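# Find a matching plate and bearing, seat bearing on bore

## Task

Some plates here do not suit some bearings. Choose one plate and one bearing that suit each other according to the drawing, and set that bearing onto that plate's bore with the plate upright. The job fails if, at any moment, a bearing in any other pairing touches a plate while sitting centred over that plate's bore. Do not disturb the press, which sits inside a transparent guard, and leave the gauge not running.

## Robot and tools

Robot: two six-joint arms, left_arm (on the +y side) and right_arm, each ending in an identical right-handed five-finger hand, so hand axes mean the same thing on both. Scene frame: origin at table-top height midway between the nominal bases, +x out over the table, +z up. Bases actually sit at left (-0.033, +0.594, +0.017) and right (+0.063, -0.626, +0.017) m.

Hand point: a spot 0.05 m in front of the palm and 0.15 m from the wrist flange along the fingers. Its +z runs along straight fingers, +y out of the palm, +x across the palm away from the thumb. Straight fingers reach about 0.06-0.07 m past it. A bracket on the little-finger side of the wrist can collide. With fingers level, the wrist may hang below the hand point (up to 0.13 m palm down, 0.25 m palm up).

execute_actions(actions, cameras): actions is a list run in order. Each action may hold "rows" (1 to 15 rows, one per 1/30 s control step), "steps" (1-450, default 15, at least the row count), "until" (stop early when gauge fields match, e.g. {"gauge": {"state": "busy"}}; numbers need a comparison like [">", 2]), and a device key such as {"gauge": {"measure": true}} or {"gauge": {"stop": true}}. Every row is one flat list of 28 numbers in [-1, 1] covering both arms: left_arm dx, dy, dz, rx, ry, rz, then left_gripper little, ring, middle, index, thumb_bend, thumb_turn, force_limit, speed; then the same 14 for right_arm/right_gripper. The six pose numbers are an offset, not a pose: measured from that arm's Hand target as it stood when the action began, along that Hand target's own axes; 1.0 equals 0.6 m or 180 degrees, and rx, ry, rz form one rotation vector. All rows in an action count from the same start, but each new action starts fresh, so repeating an offset moves further. Zeros re-command the current Hand target. After the last row the arm keeps heading to the final target. Ramp offsets gradually (adding 0.01 per row is about 0.18 m/s).

Hand numbers: fingers and thumb_bend +1 straight/open, -1 curled; thumb_turn +1 beside the palm, -1 opposite the fingers. Thumb turned fully in front lets the hand close on items about 0.035-0.065 m thick. force_limit maps -1..+1 to roughly 0..10 N at the fingertip (15 N for thumb motors); speed rises from near zero at -1 to full at +0.48 and above. For gentle grips close with speed -0.94 or less. No value means "unchanged": to keep a hand as it is, resend its last executed eight numbers (if none yet, use hand_measured plus hand_force_limit and hand_speed). To loosen, send targets more open than hand_measured.

move(target, speed, blend, stop_force, zero, blocking, cameras): straight-line paths for both hand points. target is one 28-number row or a list of up to 15 rows; every row's offsets count from the same starting Hand targets. speed in m/s, 0.002-3.2, default 0.25 (turn rate limited to twice that in rad/s). blend in m rounds corners between list targets; 0 stops at each. stop_force in N, 4-120, ends an arm's path when the wrist senses that much push against its travel; not reliable for light touches or for arms that rotate; omit it when backing away from a contact. zero (only with stop_force) re-zeros before the move. blocking=false returns early; then use wait or stop before more rows or moves. Paths do not avoid obstacles or the other arm; avoid routing near an arm's own base. Result adds a "move:" line (done, off_target, moving, held, fault, plus limits such as paced or held).

wait(seconds 0-10) lets time run. stop brakes a running move. zoom_image(camera, region [x0,y0,x1,y1], max 504x504) enlarges the latest image of cam_high, cam_low, cam_nest, cam_left_wrist or cam_right_wrist. show_instructions shows the reference pages (the drawing). zero_wrist_force(arm) tares that wrist sensor. finished_scene ends the scene permanently.

Gauge: a flat plate under a lens reads one round piece lying flat, centred within 40 mm; a plate with a bearing pressed in counts as one piece. After measure, keep the piece still and everything else away from the lens; a reading completes about 12 s later when "readings" increments. no_1 to no_5 report in mm the drawing's numbered requirements (0.000 = not found). message may say measure_taken or a refusal. The gauge must be idle when you finish.

Results give each hand point's position (m), quat_wxyz, velocities, Hand target (base for next offsets), joint data, wrist force/torque along the hand axes, and hand_measured, hand_stopped_by, hand_load_n (six values in command order). Orientation is clipped to within 32 degrees of measured per step; an arm may rest short of its target, so resend the shortfall.

Avoid: dropping or sliding anything off the table, hard hits on fixed or heavy objects, pressing well past contact (arms are stiff; about 150 N net force or joint torque limits cause a 10 s stop), arm-to-arm contact or gripping the other hand, overloaded fingers, holding loads or stretched poses long enough to overheat motors, touching the press or its guard, and briefly centring a wrong bearing over any plate's bore.

Each tool is called after "Call:" by a JSON object that holds its "method" and its "body".

Reference images:

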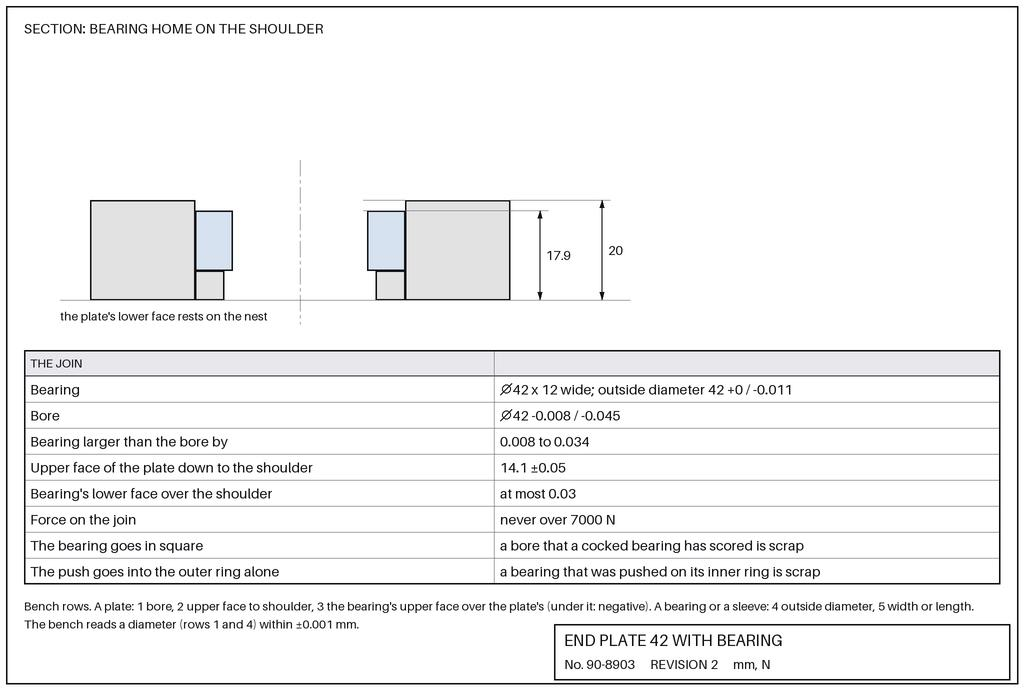

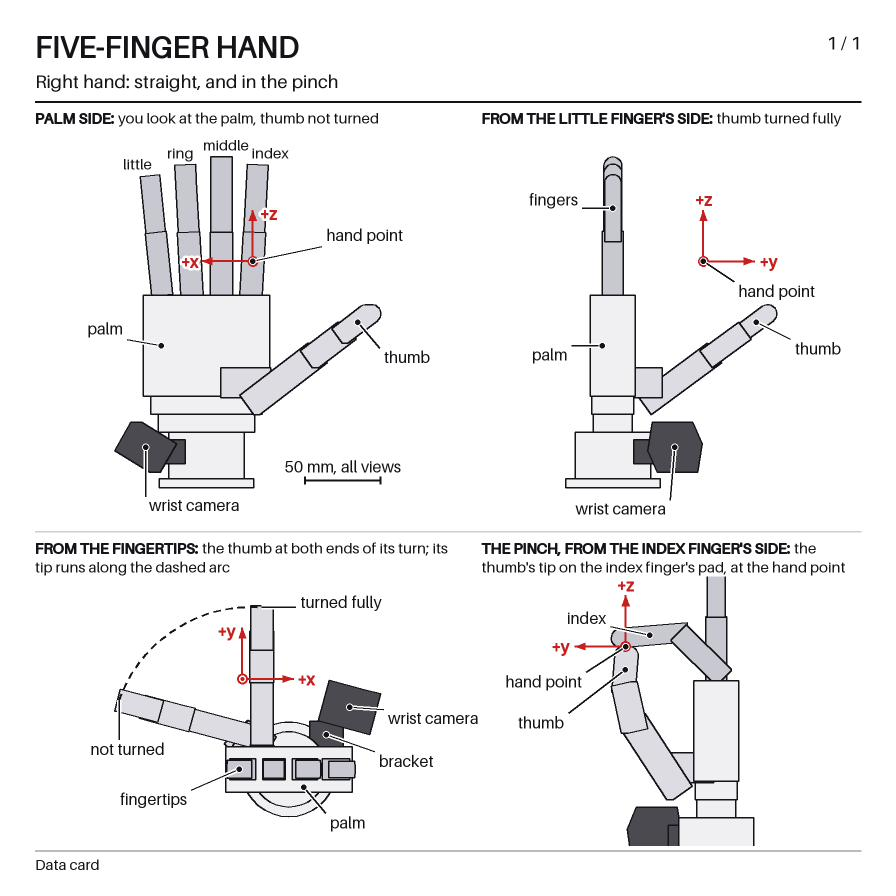

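## Session

Call:
{"method": "execute_actions", "body": {"actions": []}}

Scene clock: 0.00 s.
left_arm: end_effector_position=(+0.3792, +0.9176, +0.1603) hand_measured=(+1.000, +1.000, +1.000, +1.000, +1.000, +1.000) hand_load_n=(+0.0, +0.0, +0.0, +0.0, +0.0, +0.0) hand_stopped_by=(target, target, target, target, target, target) hand_force_limit=0.00 hand_speed=-0.80 end_effector_quat_wxyz=(-0.030, +0.726, -0.687, -0.024) | right_arm: end_effector_position=(+0.6588, -0.7740, +0.1696) hand_measured=(+1.000, +1.000, +1.000, +1.000, +1.000, +1.000) hand_load_n=(+0.0, +0.0, +0.0, +0.0, +0.0, +0.0) hand_stopped_by=(target, target, target, target, target, target) hand_force_limit=0.00 hand_speed=-0.80 end_effector_quat_wxyz=(+0.361, +0.591, +0.718, +0.070)
Joint positions: left_arm=[0.224 -1.257 1.924 0.883 1.497 -2.992] | right_arm=[-0.617 -1.512 2.308 0.024 1.504 -0.763]
Joint velocities: within noise
Joint torques (N m): no reading
Wrist force (N): no reading
Wrist torque (N m): no reading
Wrist force, peak (N): no reading
Hand target: left_arm +0.3792, +0.9176, +0.1603; -0.030, +0.726, -0.687, -0.024 | right_arm +0.6588, -0.7740, +0.1696; +0.361, +0.591, +0.718, +0.070
gauge: message=nothing_yet readings=0 no_1=0.000 no_2=0.000 no_3=0.000 no_4=0.000 no_5=0.000

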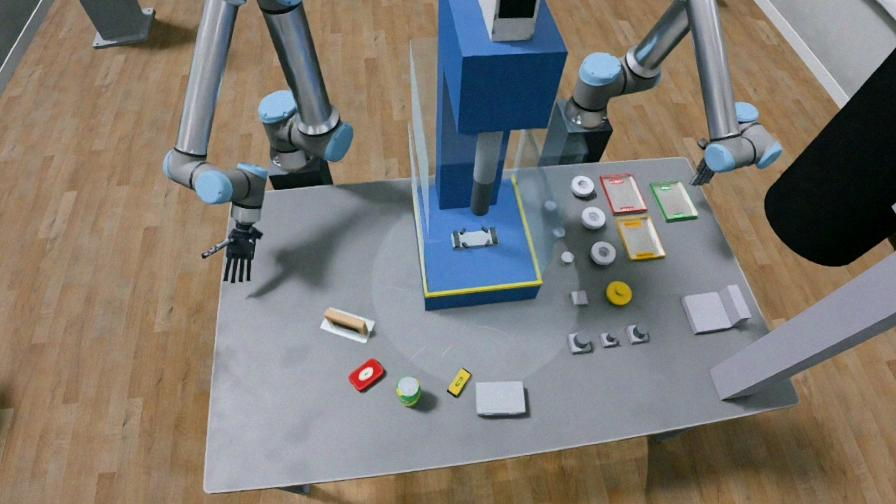

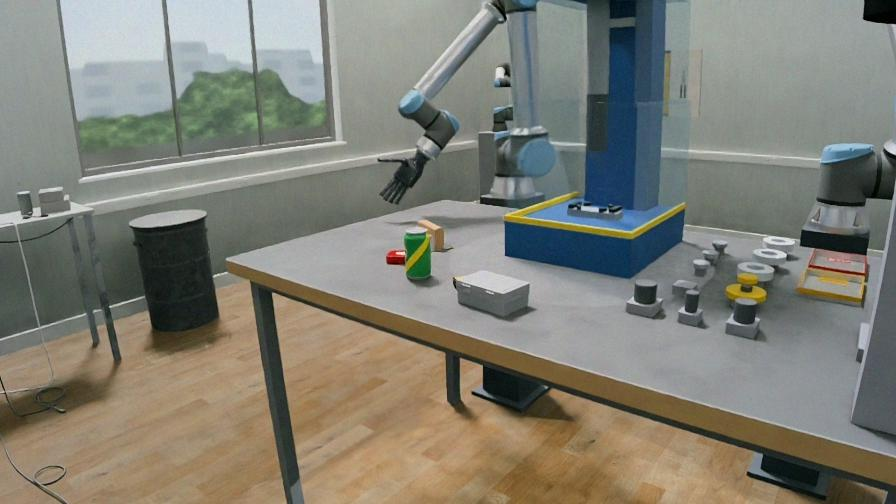

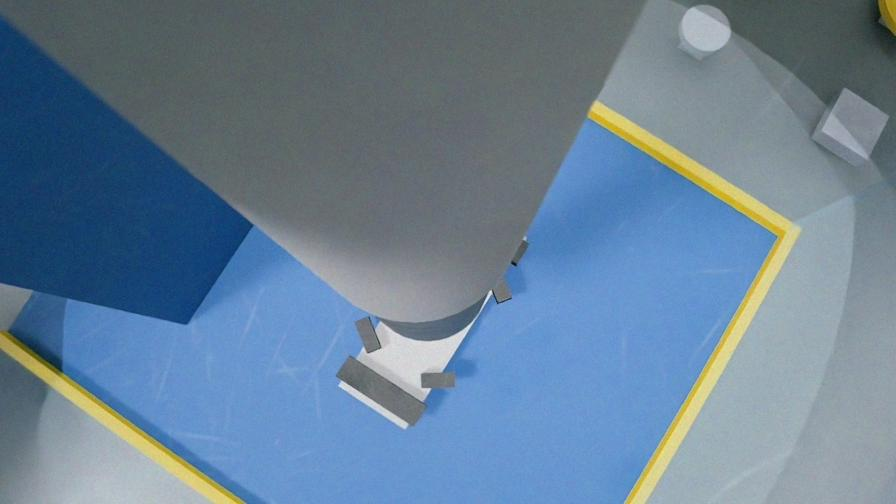

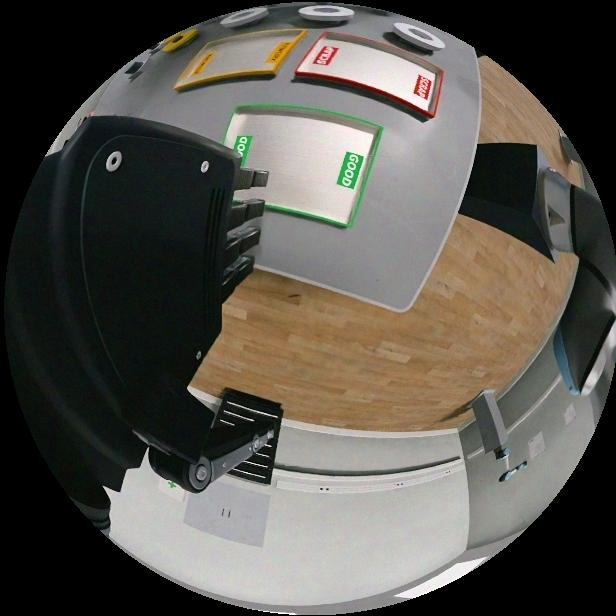

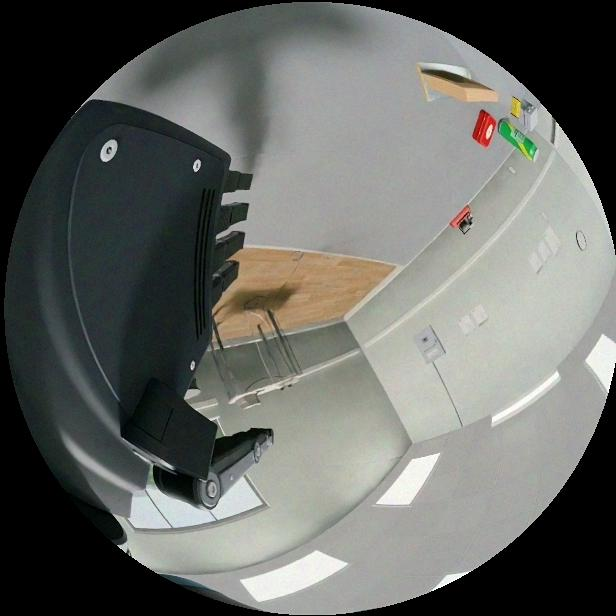

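Call:
{"method": "zoom_image", "body": {"camera": "cam_high", "region": [520, 150, 780, 400]}}

Call:
{"method": "zoom_image", "body": {"camera": "cam_low", "region": [600, 200, 896, 366]}}

Scaled by 1.938 from the camera's 896x504 image, which has a finer 1280x720 frame.

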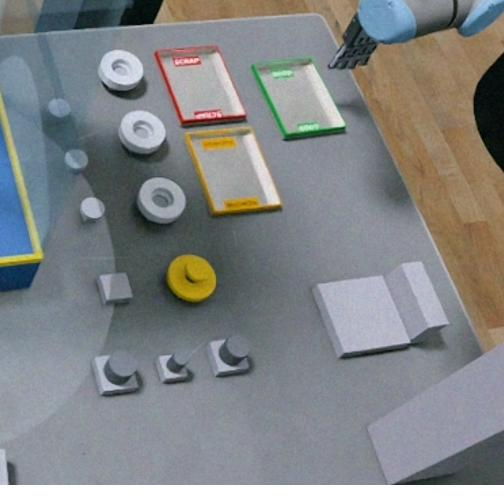

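Scaled by 1.703 from the camera's 896x504 image, which has a finer 1280x720 frame.

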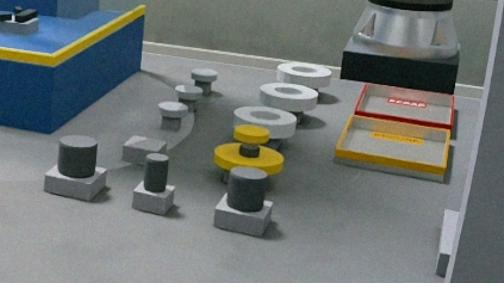

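Call:
{"method": "move", "body": {"target": [0.686,-0.08,-0.286,0,0,0,1,1,1,1,1,1,0,-0.8, 0,0,0,0,0,0,1,1,1,1,1,1,0,-0.8], "speed": 0.3, "cameras": ["cam_left_wrist","cam_high","cam_low"]}}

Scene clock: 57.43 s.
left_arm: end_effector_position=(+0.4487, +0.4973, +0.3003) hand_measured=(+1.000, +1.000, +1.000, +1.000, +1.000, +1.000) hand_load_n=(+0.0, +0.0, +0.0, +0.0, +0.0, +0.0) hand_stopped_by=(target, target, target, target, target, target) hand_force_limit=0.00 hand_speed=-0.80 end_effector_quat_wxyz=(-0.030, +0.726, -0.687, -0.025) | right_arm: end_effector_position=(+0.6588, -0.7740, +0.1696) hand_measured=(+1.000, +1.000, +1.000, +1.000, +1.000, +1.000) hand_load_n=(+0.0, +0.0, +0.0, +0.0, -0.5, +0.0) hand_stopped_by=(target, target, target, target, target, target) hand_force_limit=0.00 hand_speed=-0.80 end_effector_quat_wxyz=(+0.361, +0.591, +0.718, +0.070)
Joint positions: left_arm=[-0.556 -1.353 1.778 1.183 1.503 -3.775] | right_arm=[-0.617 -1.512 2.308 0.024 1.504 -0.763]
Joint torques (N m): left_arm=[-11.76 -55.41 -42.11 3.57 -2.29 -3.17] | right_arm=[-2.13 -29.3 -27.43 1.99 0.02 -1.13]
Wrist force (N): left_arm=[0.0 -0.2 0.2] | right_arm=[0.1 0.2 0.0]
Wrist torque (N m): left_arm=[-0.04 0.05 0.08] | right_arm=[0.04 -0.01 0.01]
Wrist force, peak (N): left_arm=[-2.4 -0.2 1.4] | right_arm=[0.2 0.5 -0.4]
Hand target: left_arm +0.4488, +0.4972, +0.3004; -0.030, +0.726, -0.687, -0.024 | right_arm +0.6588, -0.7740, +0.1696; +0.361, +0.591, +0.718, +0.070
Off the commanded pose: left_arm 0.000 m, 0 deg | right_arm 0.000 m, 0 deg.
gauge: message=nothing_yet readings=0 no_1=0.000 no_2=0.000 no_3=0.000 no_4=0.000 no_5=0.000
move: done
camera_calibration:
cam_left_wrist: T_world_to_cam=[[-0.953535, -0.288607, -0.0864689, 0.600499], [-0.286586, 0.780322, 0.555848, -0.426025], [-0.0929478, 0.554801, -0.826775, 0.131924], [0, 0, 0, 1]] pos_world=[0.462766, 0.432553, 0.397801]
Images, in order (width x height): cam_high 896x504, cam_low 896x504, cam_left_wrist 616x616.

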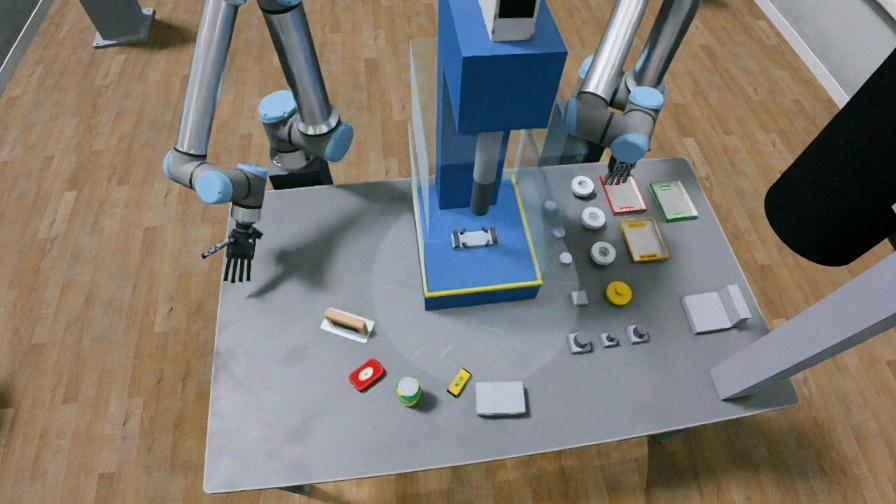

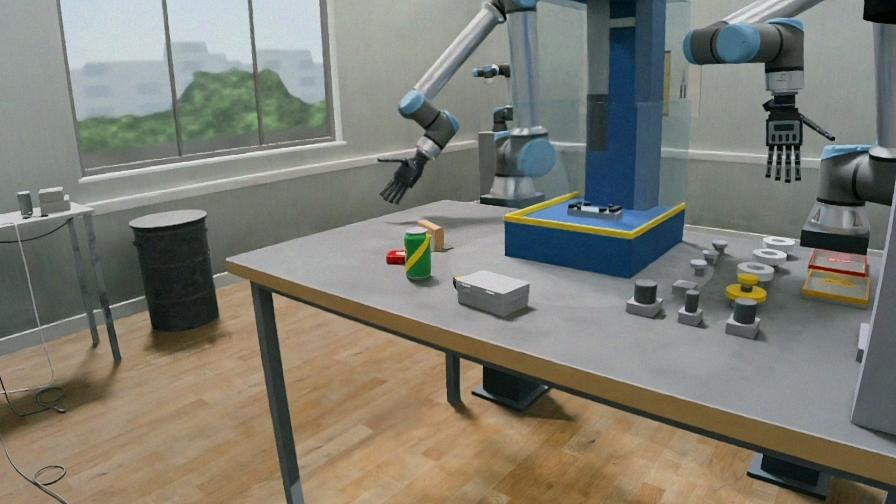

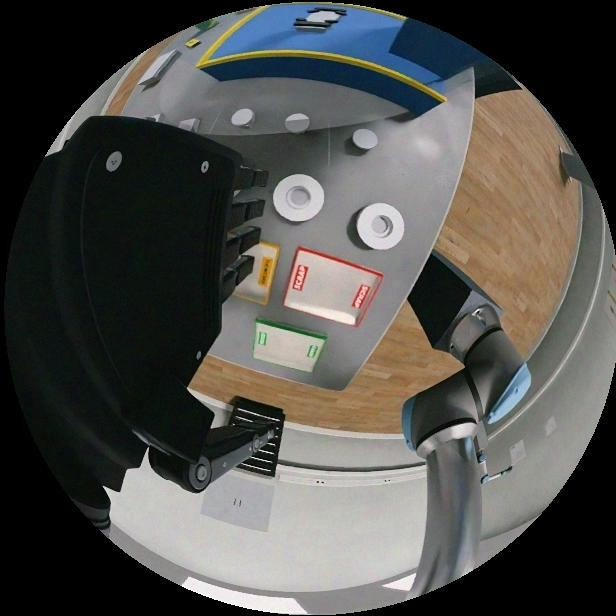

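Call:
{"method": "zoom_image", "body": {"camera": "cam_left_wrist", "region": [220, 90, 430, 300]}}

Call:
{"method": "zoom_image", "body": {"camera": "cam_high", "region": [540, 160, 680, 300]}}

Call:
{"method": "zoom_image", "body": {"camera": "cam_low", "region": [660, 220, 820, 350]}}

Scaled by 2.400 from the camera's 616x616 image, which has a finer 880x880 frame.

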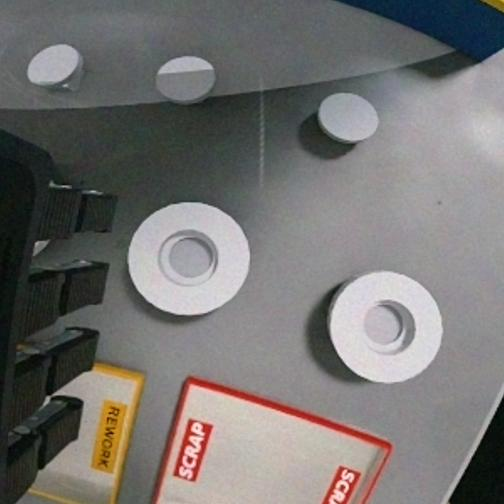

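Scaled by 3.600 from the camera's 896x504 image, which has a finer 1280x720 frame.

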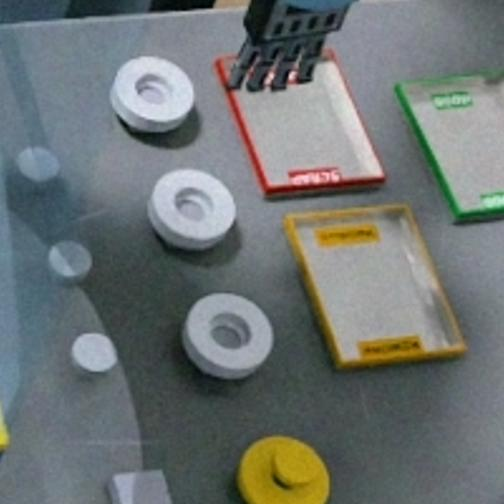

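Scaled by 3.150 from the camera's 896x504 image, which has a finer 1280x720 frame.

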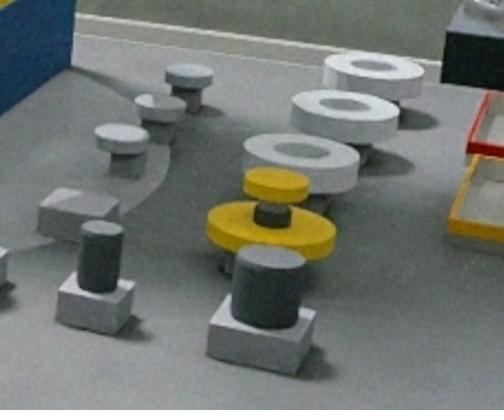

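Call:
{"method": "move", "body": {"target": [0.279,0.098,0.061,0.272,0.0301,0.0058,1,1,1,1,1,-1,0,0.3, 0,0,0,0,0,0,1,1,1,1,1,1,0,-0.8], "speed": 0.3, "cameras": ["cam_left_wrist","cam_low"]}}

Scene clock: 120.03 s.
left_arm: end_effector_position=(+0.4363, +0.4578, +0.2891) hand_measured=(+1.000, +1.000, +1.000, +1.000, +1.000, -1.000) hand_load_n=(+0.0, +0.0, +0.0, +0.0, +0.0, +0.0) hand_stopped_by=(target, target, target, target, target, target) hand_force_limit=0.00 hand_speed=0.30 end_effector_quat_wxyz=(-0.093, +0.717, -0.689, +0.053) | right_arm: end_effector_position=(+0.6588, -0.7740, +0.1696) hand_measured=(+1.000, +1.000, +1.000, +1.000, +1.000, +1.000) hand_load_n=(+0.0, +0.0, +0.0, +0.0, +0.0, +0.0) hand_stopped_by=(target, target, target, target, target, target) hand_force_limit=0.00 hand_speed=-0.80 end_effector_quat_wxyz=(+0.361, +0.591, +0.718, +0.070)
Joint positions: left_arm=[-0.693 -1.449 1.866 1.038 1.391 -3.886] | right_arm=[-0.617 -1.512 2.308 0.024 1.504 -0.763]
Joint torques (N m): left_arm=[-1.28 -46.71 -35.23 3.32 -1.01 -1.15] | right_arm=[0.52 -29.51 -28.47 1.66 0.77 -1.56]
Wrist force (N): left_arm=[0.2 -0.9 0.5] | right_arm=[0.1 0.0 -0.1]
Wrist torque (N m): left_arm=[-0.14 0.03 0.11] | right_arm=[0.02 -0.01 0.00]
Wrist force, peak (N): left_arm=[6.0 1.3 1.0] | right_arm=[0.1 0.7 -0.1]
Hand target: left_arm +0.4363, +0.4578, +0.2891; -0.093, +0.717, -0.689, +0.053 (not the last commanded pose) | right_arm +0.6588, -0.7740, +0.1696; +0.361, +0.591, +0.718, +0.070
Off the commanded pose: left_arm 0.138 m, 38 deg | right_arm 0.000 m, 0 deg.
FORCE FAULT: contact force on the left arm reached its limit, and that arm stopped for 10 seconds. The contact can be on any part of that arm, not only on its tool. That arm's remaining commands of this call were not run. During its stop the left arm's controller moved it back a little. That arm's target is now where it stood when the stop ended, not its last command. That arm accepts commands again.
gauge: message=nothing_yet readings=0 no_1=0.000 no_2=0.000 no_3=0.000 no_4=0.000 no_5=0.000
move: fault (left_arm)
camera_calibration:
cam_left_wrist: T_world_to_cam=[[-0.92431, -0.270825, -0.268896, 0.608101], [-0.372272, 0.794988, 0.478965, -0.339676], [0.0840531, 0.542814, -0.835636, 0.0741881], [0, 0, 0, 1]] pos_world=[0.429386, 0.394458, 0.388203]
Images, in order (width x height): cam_low 896x504, cam_left_wrist 616x616.

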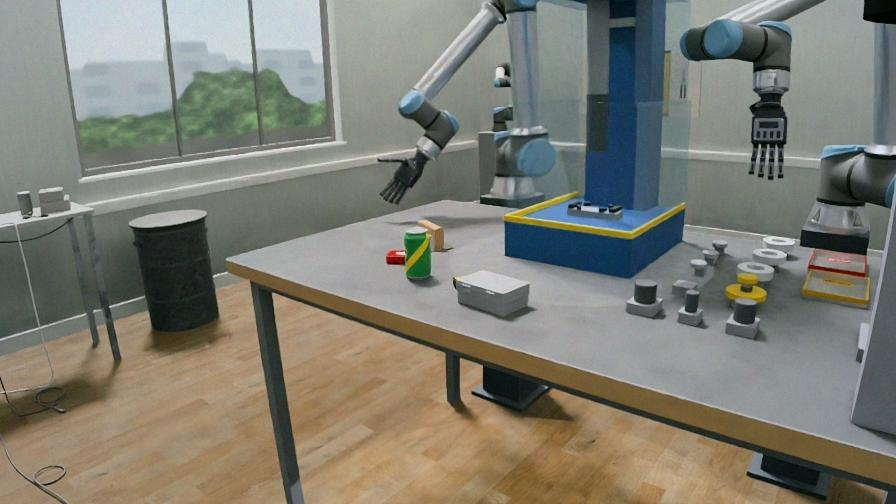

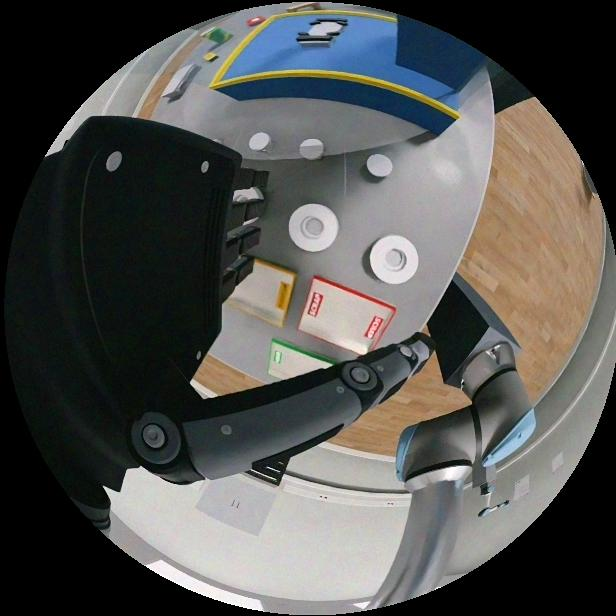

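Call:
{"method": "wait", "body": {"seconds": 0, "cameras": ["cam_high","cam_nest"]}}

Call:
{"method": "zoom_image", "body": {"camera": "cam_high", "region": [480, 0, 760, 220]}}

Scene clock: 123.00 s.
left_arm: end_effector_position=(+0.4363, +0.4578, +0.2891) hand_measured=(+1.000, +1.000, +1.000, +1.000, +1.000, -1.000) hand_load_n=(+0.0, +0.0, +0.0, +0.0, +0.0, +0.0) hand_stopped_by=(target, target, target, target, target, target) hand_force_limit=0.00 hand_speed=0.30 end_effector_quat_wxyz=(-0.093, +0.717, -0.689, +0.053) | right_arm: end_effector_position=(+0.6588, -0.7740, +0.1696) hand_measured=(+1.000, +1.000, +1.000, +1.000, +1.000, +1.000) hand_load_n=(+0.0, +0.0, +0.0, +0.0, +0.0, +0.5) hand_stopped_by=(target, target, target, target, target, target) hand_force_limit=0.00 hand_speed=-0.80 end_effector_quat_wxyz=(+0.361, +0.591, +0.718, +0.070)
Joint positions: left_arm=[-0.693 -1.449 1.866 1.038 1.391 -3.886] | right_arm=[-0.617 -1.512 2.308 0.024 1.504 -0.763]
Joint torques (N m): left_arm=[2.85 -47.65 -36.92 3.89 -0.35 -0.08] | right_arm=[-0.31 -30.34 -27.49 1.71 1.21 -1.84]
Wrist force (N): left_arm=[-0.2 -0.5 0.1] | right_arm=[0.0 0.0 0.3]
Wrist torque (N m): left_arm=[-0.07 0.08 0.10] | right_arm=[-0.01 -0.01 0.00]
Wrist force, peak (N): left_arm=[0.1 -0.9 0.8] | right_arm=[0.2 0.6 0.1]
Hand target: left_arm +0.4363, +0.4578, +0.2891; -0.093, +0.717, -0.689, +0.053 (not the last commanded pose) | right_arm +0.6588, -0.7740, +0.1696; +0.361, +0.591, +0.718, +0.070
Off the commanded pose: left_arm 0.138 m, 38 deg | right_arm 0.000 m, 0 deg.
gauge: message=nothing_yet readings=0 no_1=0.000 no_2=0.000 no_3=0.000 no_4=0.000 no_5=0.000
Images, in order (width x height): cam_high 896x504, cam_nest 896x504.

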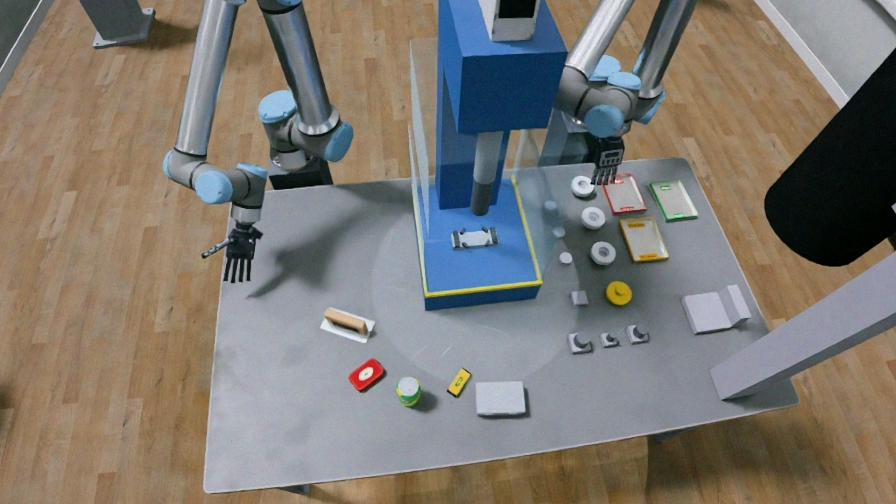

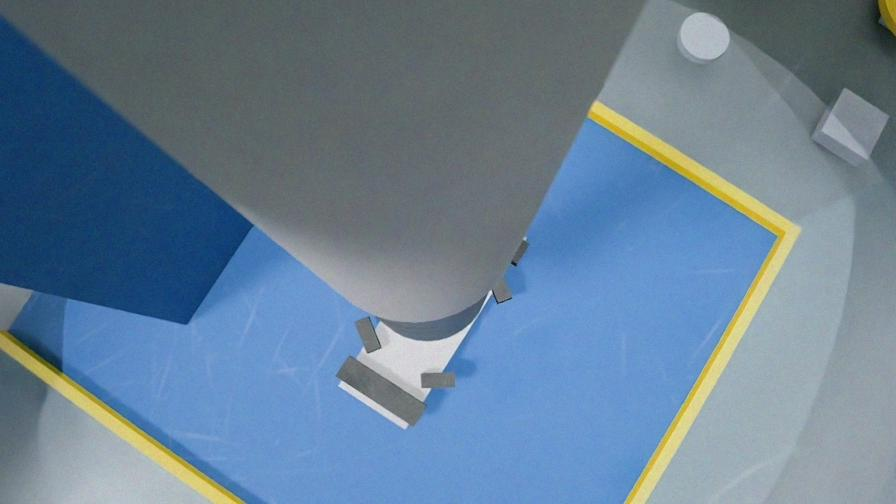

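Scaled by 1.800 from the camera's 896x504 image, which has a finer 1280x720 frame.

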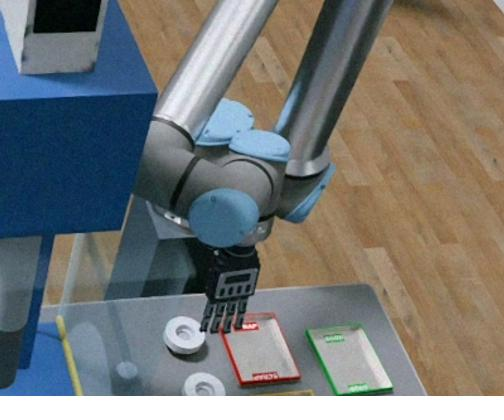

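Call:
{"method": "move", "body": {"target": [-0.158,0.043,-0.052,0.172,0.276,0.444,1,1,1,1,1,-1,0,0.3, 0,0,0,0,0,0,1,1,1,1,1,1,0,-0.8], "speed": 0.3, "cameras": ["cam_left_wrist","cam_high","cam_low"]}}

Scene clock: 156.30 s.
left_arm: end_effector_position=(+0.4004, +0.5497, +0.3192) hand_measured=(+1.000, +1.000, +1.000, +1.000, +1.000, -1.000) hand_load_n=(+0.0, +0.5, +0.0, +0.0, +0.0, +0.0) hand_stopped_by=(target, target, target, target, target, target) hand_force_limit=0.00 hand_speed=0.30 end_effector_quat_wxyz=(+0.000, -0.001, +0.910, -0.415) end_effector_velocity=(+0.000, +0.000, +0.000) end_effector_angular_velocity=(+0.000, -0.003, -0.003) | right_arm: end_effector_position=(+0.6588, -0.7740, +0.1696) hand_measured=(+1.000, +1.000, +1.000, +1.000, +1.000, +1.000) hand_load_n=(+0.0, +0.0, +0.0, +0.0, +0.0, +0.0) hand_stopped_by=(target, target, target, target, target, target) hand_force_limit=0.00 hand_speed=-0.80 end_effector_quat_wxyz=(+0.361, +0.591, +0.718, +0.070)
Joint positions: left_arm=[-0.124 -1.594 2.048 0.95 2.414 -1.792] | right_arm=[-0.617 -1.512 2.308 0.024 1.504 -0.763]
Joint velocities: left_arm=[0 0 0 0.001 0 0.005] | right_arm=[within noise]
Joint torques (N m): left_arm=[3.82 -29.94 -32.73 4.8 1.85 2.97] | right_arm=[2.45 -31.31 -27.37 1.87 1.15 -1.73]
Wrist force (N): left_arm=[-0.7 -1.3 1.2] | right_arm=[-0.3 0.4 0.0]
Wrist torque (N m): left_arm=[-0.35 0.10 0.02] | right_arm=[0.07 0.05 -0.01]
Wrist force, peak (N): left_arm=[-1.0 -1.7 1.5] | right_arm=[0.2 0.5 0.4]
Hand target: left_arm +0.4003, +0.5497, +0.3192; +0.000, -0.001, +0.910, -0.415 | right_arm +0.6588, -0.7740, +0.1696; +0.361, +0.591, +0.718, +0.070
Off the commanded pose: left_arm 0.000 m, 0 deg | right_arm 0.000 m, 0 deg.
gauge: message=nothing_yet readings=0 no_1=0.000 no_2=0.000 no_3=0.000 no_4=0.000 no_5=0.000
move: done
camera_calibration:
cam_left_wrist: T_world_to_cam=[[-0.242927, 0.590587, -0.769541, 0.0214511], [0.834331, 0.531899, 0.144828, -0.672363], [0.494851, -0.606869, -0.621958, 0.451837], [0, 0, 0, 1]] pos_world=[0.342592, 0.619166, 0.394908]
Images, in order (width x height): cam_high 896x504, cam_low 896x504, cam_left_wrist 616x616.

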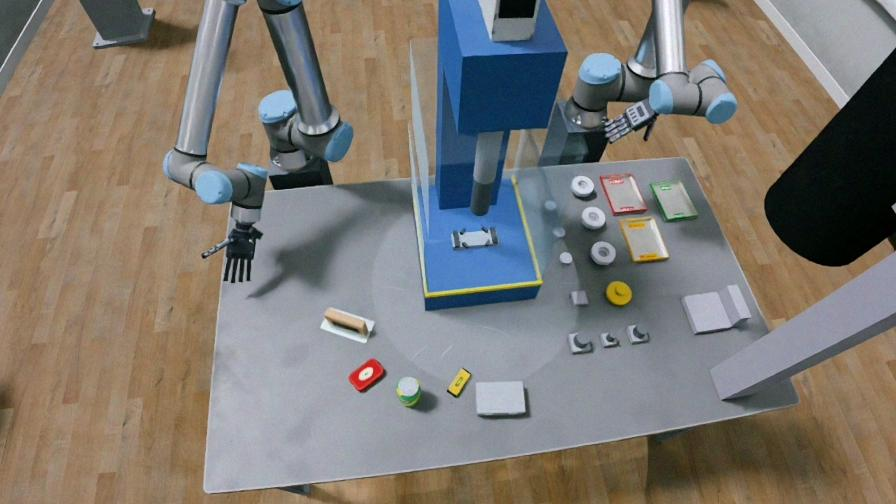

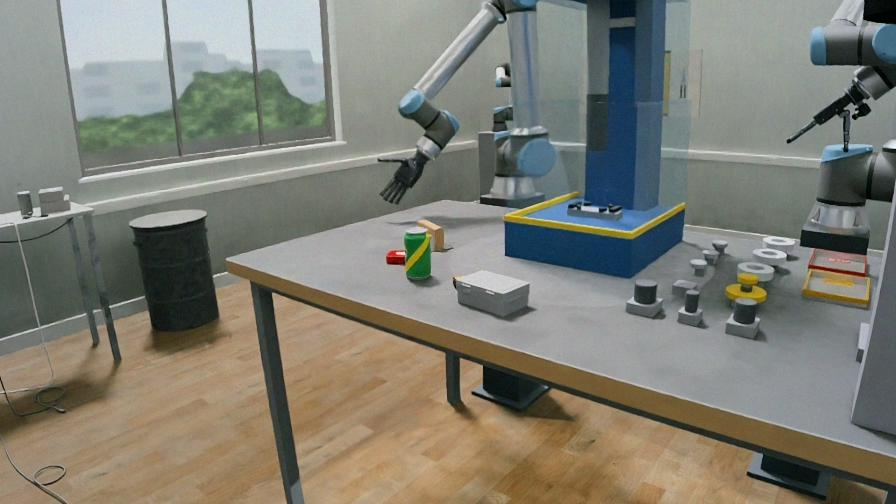

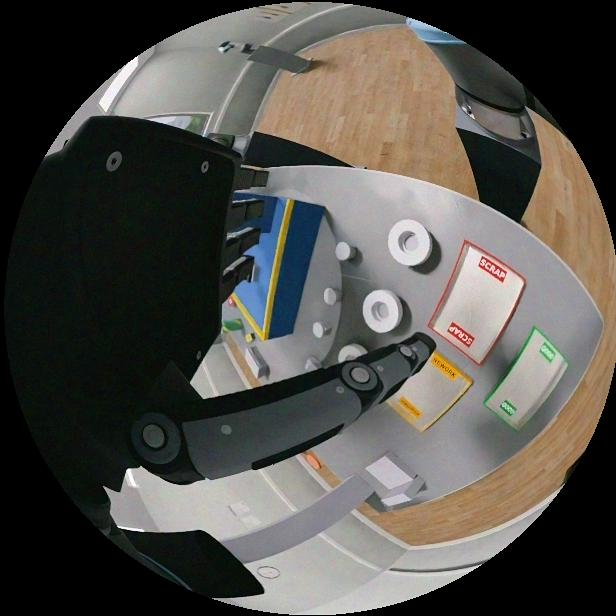

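Call:
{"method": "move", "body": {"target": [-0.0712,-0.0487,0.5115,0,0,0,1,1,0.15,0.15,1,-1,-0.4,0.3, 0,0,0,0,0,0,1,1,1,1,1,1,0,-0.8], "speed": 0.25, "cameras": ["cam_left_wrist","cam_high","cam_low"]}}

Scene clock: 177.57 s.
left_arm: end_effector_position=(+0.4434, +0.2989, +0.1400) hand_measured=(+1.000, +1.000, +0.150, +0.150, +1.000, -1.000) hand_load_n=(+0.0, +0.0, +0.0, +0.5, +0.0, +0.0) hand_stopped_by=(target, target, target, target, target, target) hand_force_limit=-0.40 hand_speed=0.30 end_effector_quat_wxyz=(+0.000, -0.001, +0.910, -0.415) | right_arm: end_effector_position=(+0.6588, -0.7740, +0.1696) hand_measured=(+1.000, +1.000, +1.000, +1.000, +1.000, +1.000) hand_load_n=(+0.0, +0.0, +0.0, +0.0, +0.0, +0.0) hand_stopped_by=(target, target, target, target, target, target) hand_force_limit=0.00 hand_speed=-0.80 end_effector_quat_wxyz=(+0.361, +0.591, +0.718, +0.070)
Joint positions: left_arm=[-0.654 -1.415 2.126 0.236 2.2 -2.456] | right_arm=[-0.617 -1.512 2.308 0.024 1.504 -0.763]
Joint torques (N m): left_arm=[-6.69 -31.18 -22.11 0.52 -0.9 -1.5] | right_arm=[-0.94 -32.03 -26.63 1.66 1.44 -2.03]
Wrist force (N): left_arm=[0.3 -1.8 0.7] | right_arm=[0.1 0.1 -0.2]
Wrist torque (N m): left_arm=[-0.34 -0.07 0.13] | right_arm=[0.03 -0.01 0.01]
Wrist force, peak (N): left_arm=[-0.8 -2.3 2.8] | right_arm=[0.4 0.4 0.4]
Hand target: left_arm +0.4433, +0.2989, +0.1399; +0.000, -0.001, +0.910, -0.415 | right_arm +0.6588, -0.7740, +0.1696; +0.361, +0.591, +0.718, +0.070
Off the commanded pose: left_arm 0.000 m, 0 deg | right_arm 0.000 m, 0 deg.
gauge: message=nothing_yet readings=0 no_1=0.000 no_2=0.000 no_3=0.000 no_4=0.000 no_5=0.000
move: done
camera_calibration:
cam_left_wrist: T_world_to_cam=[[-0.242838, 0.590486, -0.769647, 0.0419796], [0.834419, 0.53179, 0.144723, -0.548813], [0.494747, -0.607064, -0.621852, 0.167037], [0, 0, 0, 1]] pos_world=[0.385493, 0.368467, 0.215607]
Images, in order (width x height): cam_high 896x504, cam_low 896x504, cam_left_wrist 616x616.

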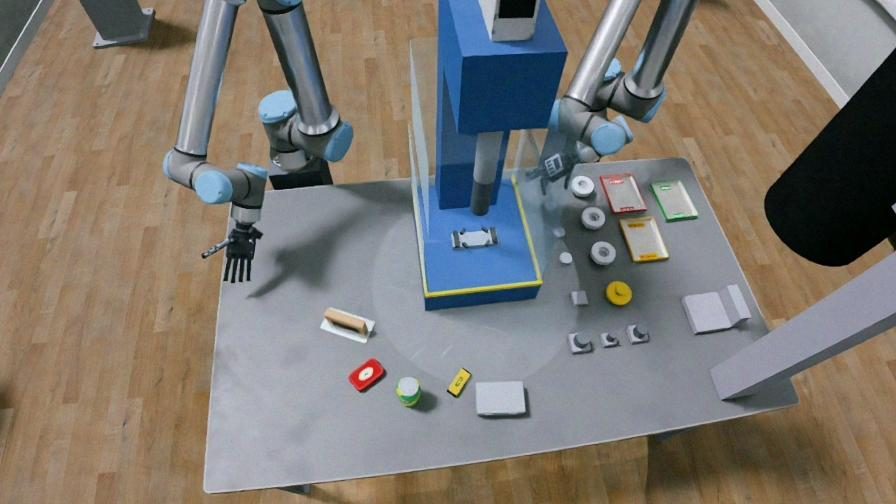

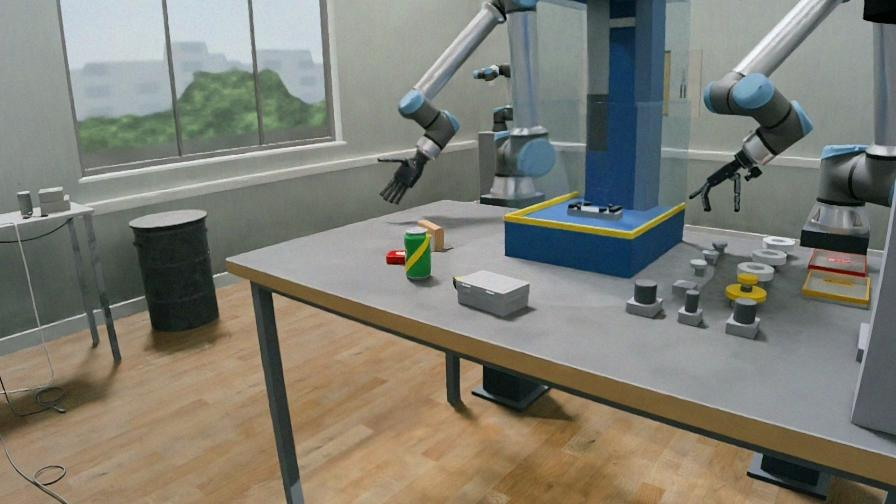

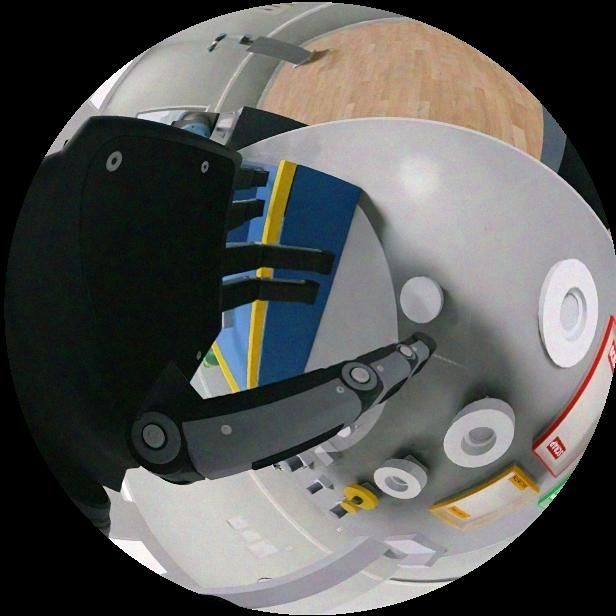

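Call:
{"method": "zoom_image", "body": {"camera": "cam_low", "region": [690, 232, 790, 288]}}

Call:
{"method": "zoom_image", "body": {"camera": "cam_left_wrist", "region": [320, 220, 530, 510]}}

Scaled by 5.040 from the camera's 896x504 image, which has a finer 1280x720 frame.

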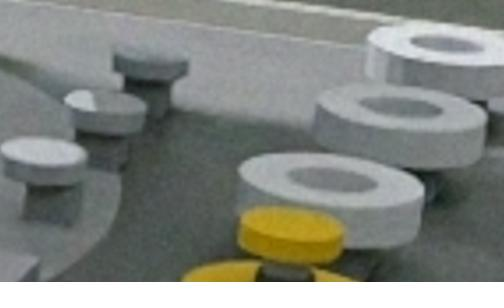

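Scaled by 1.738 from the camera's 616x616 image, which has a finer 880x880 frame.

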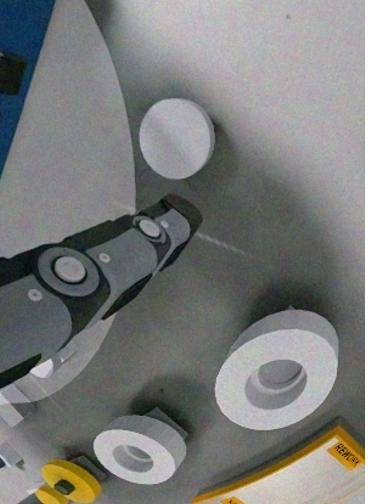

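Call:
{"method": "move", "body": {"target": [-0.011,0.0851,0.0672,0,0,0,1,1,0.15,0.15,1,-1,-0.4,0.3, 0,0,0,0,0,0,1,1,1,1,1,1,0,-0.8], "speed": 0.15, "cameras": ["cam_left_wrist"]}}

Call:
{"method": "zoom_image", "body": {"camera": "cam_left_wrist", "region": [220, 180, 520, 480]}}

Scene clock: 210.00 s.
left_arm: end_effector_position=(+0.4499, +0.3021, +0.0749) hand_measured=(+1.000, +1.000, +0.150, +0.150, +1.000, -1.000) hand_load_n=(+0.0, +0.0, +0.0, +0.0, +0.0, +0.0) hand_stopped_by=(target, target, target, target, target, target) hand_force_limit=-0.40 hand_speed=0.30 end_effector_quat_wxyz=(+0.000, -0.001, +0.910, -0.415) | right_arm: end_effector_position=(+0.6588, -0.7740, +0.1696) hand_measured=(+1.000, +1.000, +1.000, +1.000, +1.000, +1.000) hand_load_n=(+0.0, +0.0, +0.0, +0.0, +0.0, +0.0) hand_stopped_by=(target, target, target, target, target, target) hand_force_limit=0.00 hand_speed=-0.80 end_effector_quat_wxyz=(+0.361, +0.591, +0.718, +0.070)
Joint positions: left_arm=[-0.639 -1.317 2.159 0.114 2.209 -2.441] | right_arm=[-0.617 -1.512 2.308 0.024 1.504 -0.763]
Joint torques (N m): left_arm=[-13.52 -35.75 -34.56 1.02 -0.16 -3.4] | right_arm=[0.85 -30.63 -26.9 1.75 1.76 -2.11]
Wrist force (N): left_arm=[0.3 -2.0 0.9] | right_arm=[0.2 0.1 0.2]
Wrist torque (N m): left_arm=[-0.39 -0.02 -0.10] | right_arm=[0.02 -0.03 0.01]
Wrist force, peak (N): left_arm=[0.0 -3.7 -0.9] | right_arm=[0.1 0.6 0.5]
Hand target: left_arm +0.4499, +0.3020, +0.0749; +0.000, -0.001, +0.910, -0.415 | right_arm +0.6588, -0.7740, +0.1696; +0.361, +0.591, +0.718, +0.070
Off the commanded pose: left_arm 0.000 m, 0 deg | right_arm 0.000 m, 0 deg.
gauge: message=nothing_yet readings=0 no_1=0.000 no_2=0.000 no_3=0.000 no_4=0.000 no_5=0.000
move: done
camera_calibration:
cam_left_wrist: T_world_to_cam=[[-0.243018, 0.590591, -0.769509, -0.00828776], [0.83443, 0.531798, 0.144629, -0.546471], [0.49464, -0.606954, -0.622043, 0.125313], [0, 0, 0, 1]] pos_world=[0.391993, 0.371566, 0.150608]
Images, in order (width x height): cam_left_wrist 616x616.

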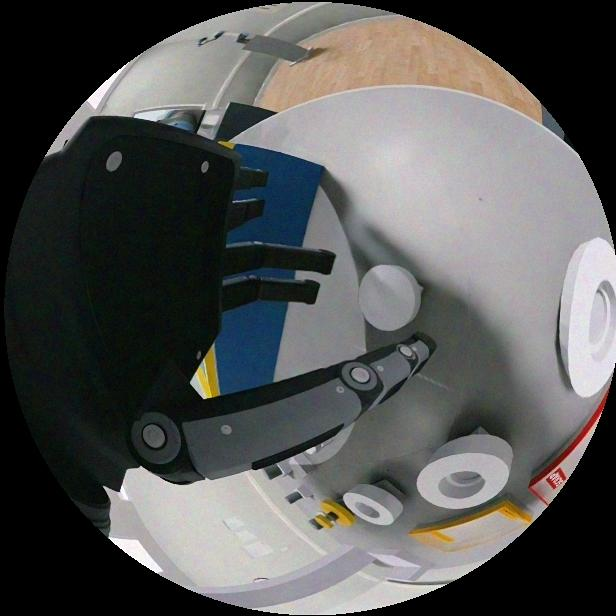

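Scaled by 1.680 from the camera's 616x616 image, which has a finer 880x880 frame.

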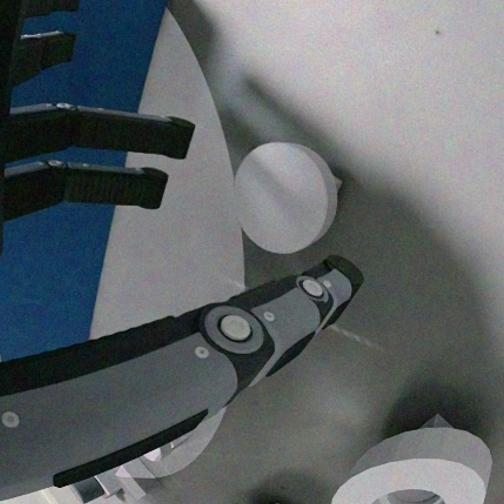

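Call:
{"method": "move", "body": {"target": [0,0.0314,0.0272,0,0,0,1,1,0.15,0.15,1,-1,-0.4,0.3, 0,0,0,0,0,0,1,1,1,1,1,1,0,-0.8], "speed": 0.1, "cameras": ["cam_left_wrist","cam_low"]}}

Call:
{"method": "zoom_image", "body": {"camera": "cam_left_wrist", "region": [220, 180, 520, 480]}}

Call:
{"method": "zoom_image", "body": {"camera": "cam_low", "region": [650, 180, 790, 288]}}

Scene clock: 218.00 s.
left_arm: end_effector_position=(+0.4498, +0.3021, +0.0499) hand_measured=(+1.000, +1.000, +0.150, +0.150, +1.000, -1.000) hand_load_n=(+0.0, -0.5, +0.0, +0.0, +0.0, +0.0) hand_stopped_by=(target, target, target, target, target, target) hand_force_limit=-0.40 hand_speed=0.30 end_effector_quat_wxyz=(+0.000, -0.001, +0.910, -0.415) end_effector_velocity=(-0.001, +0.001, +0.001) end_effector_angular_velocity=(+0.002, +0.002, +0.000) | right_arm: end_effector_position=(+0.6588, -0.7740, +0.1696) hand_measured=(+1.000, +1.000, +1.000, +1.000, +1.000, +1.000) hand_load_n=(+0.0, +0.0, +0.0, +0.0, +0.0, +0.0) hand_stopped_by=(target, target, target, target, target, target) hand_force_limit=0.00 hand_speed=-0.80 end_effector_quat_wxyz=(+0.361, +0.591, +0.718, +0.070)
Joint positions: left_arm=[-0.639 -1.279 2.172 0.063 2.209 -2.441] | right_arm=[-0.617 -1.512 2.308 0.024 1.504 -0.763]
Joint velocities: left_arm=[0 -0.003 0 0.005 0 0] | right_arm=[within noise]
Joint torques (N m): left_arm=[4.93 -58.78 -33.35 5.72 1.26 2.23] | right_arm=[0.2 -31.24 -26.29 1.81 1.37 -2.06]
Wrist force (N): left_arm=[0.5 -2.1 0.6] | right_arm=[0.2 0.1 0.0]
Wrist torque (N m): left_arm=[-0.39 -0.04 -0.10] | right_arm=[0.02 -0.02 0.01]
Wrist force, peak (N): left_arm=[0.5 -2.7 0.7] | right_arm=[-0.3 0.5 0.5]
Hand target: left_arm +0.4499, +0.3020, +0.0500; +0.000, -0.001, +0.910, -0.415 | right_arm +0.6588, -0.7740, +0.1696; +0.361, +0.591, +0.718, +0.070
Off the commanded pose: left_arm 0.000 m, 0 deg | right_arm 0.000 m, 0 deg.
gauge: message=nothing_yet readings=0 no_1=0.000 no_2=0.000 no_3=0.000 no_4=0.000 no_5=0.000
move: done
camera_calibration:
cam_left_wrist: T_world_to_cam=[[-0.243084, 0.590674, -0.769424, -0.0276421], [0.834411, 0.53182, 0.144655, -0.542762], [0.49464, -0.606853, -0.622142, 0.109724], [0, 0, 0, 1]] pos_world=[0.391893, 0.371566, 0.125509]
Images, in order (width x height): cam_low 896x504, cam_left_wrist 616x616.

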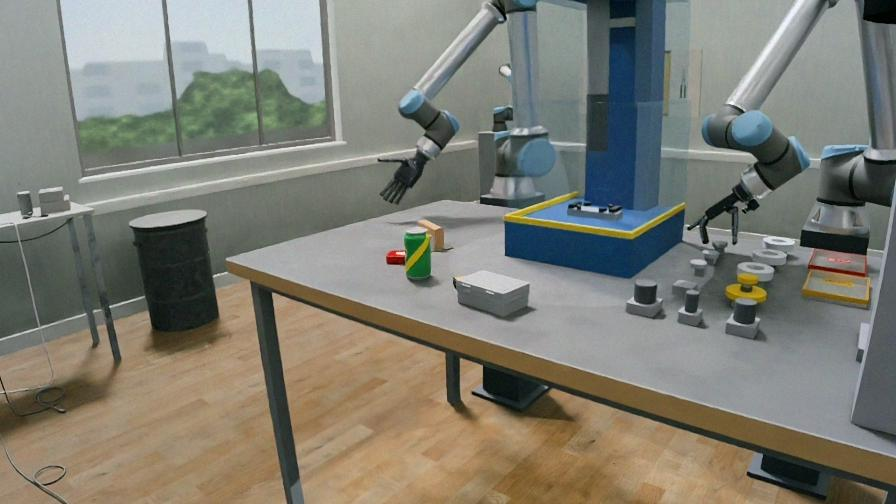

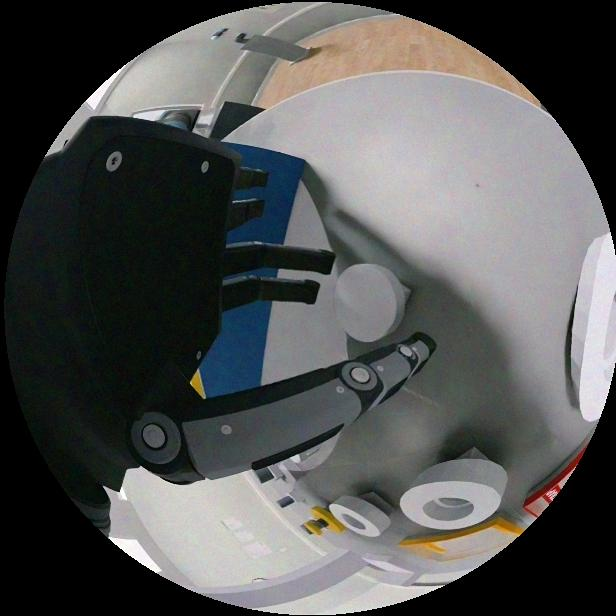

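Scaled by 1.680 from the camera's 616x616 image, which has a finer 880x880 frame.

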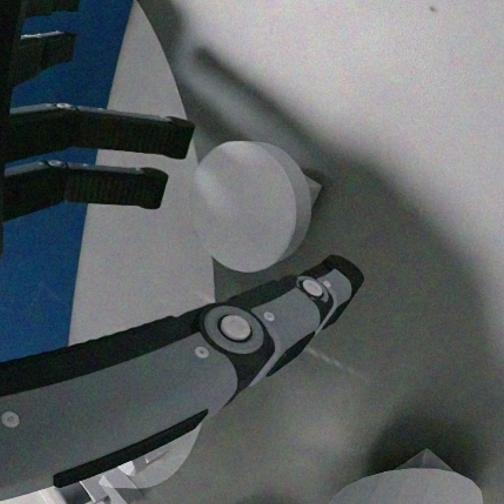

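Scaled by 3.600 from the camera's 896x504 image, which has a finer 1280x720 frame.

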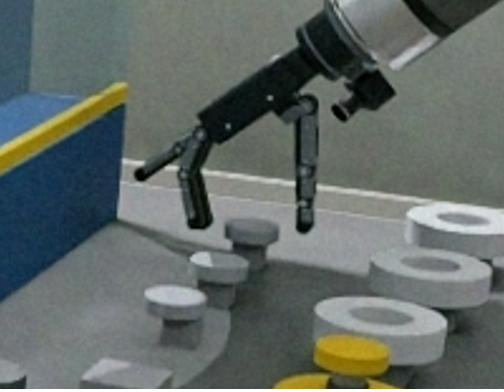

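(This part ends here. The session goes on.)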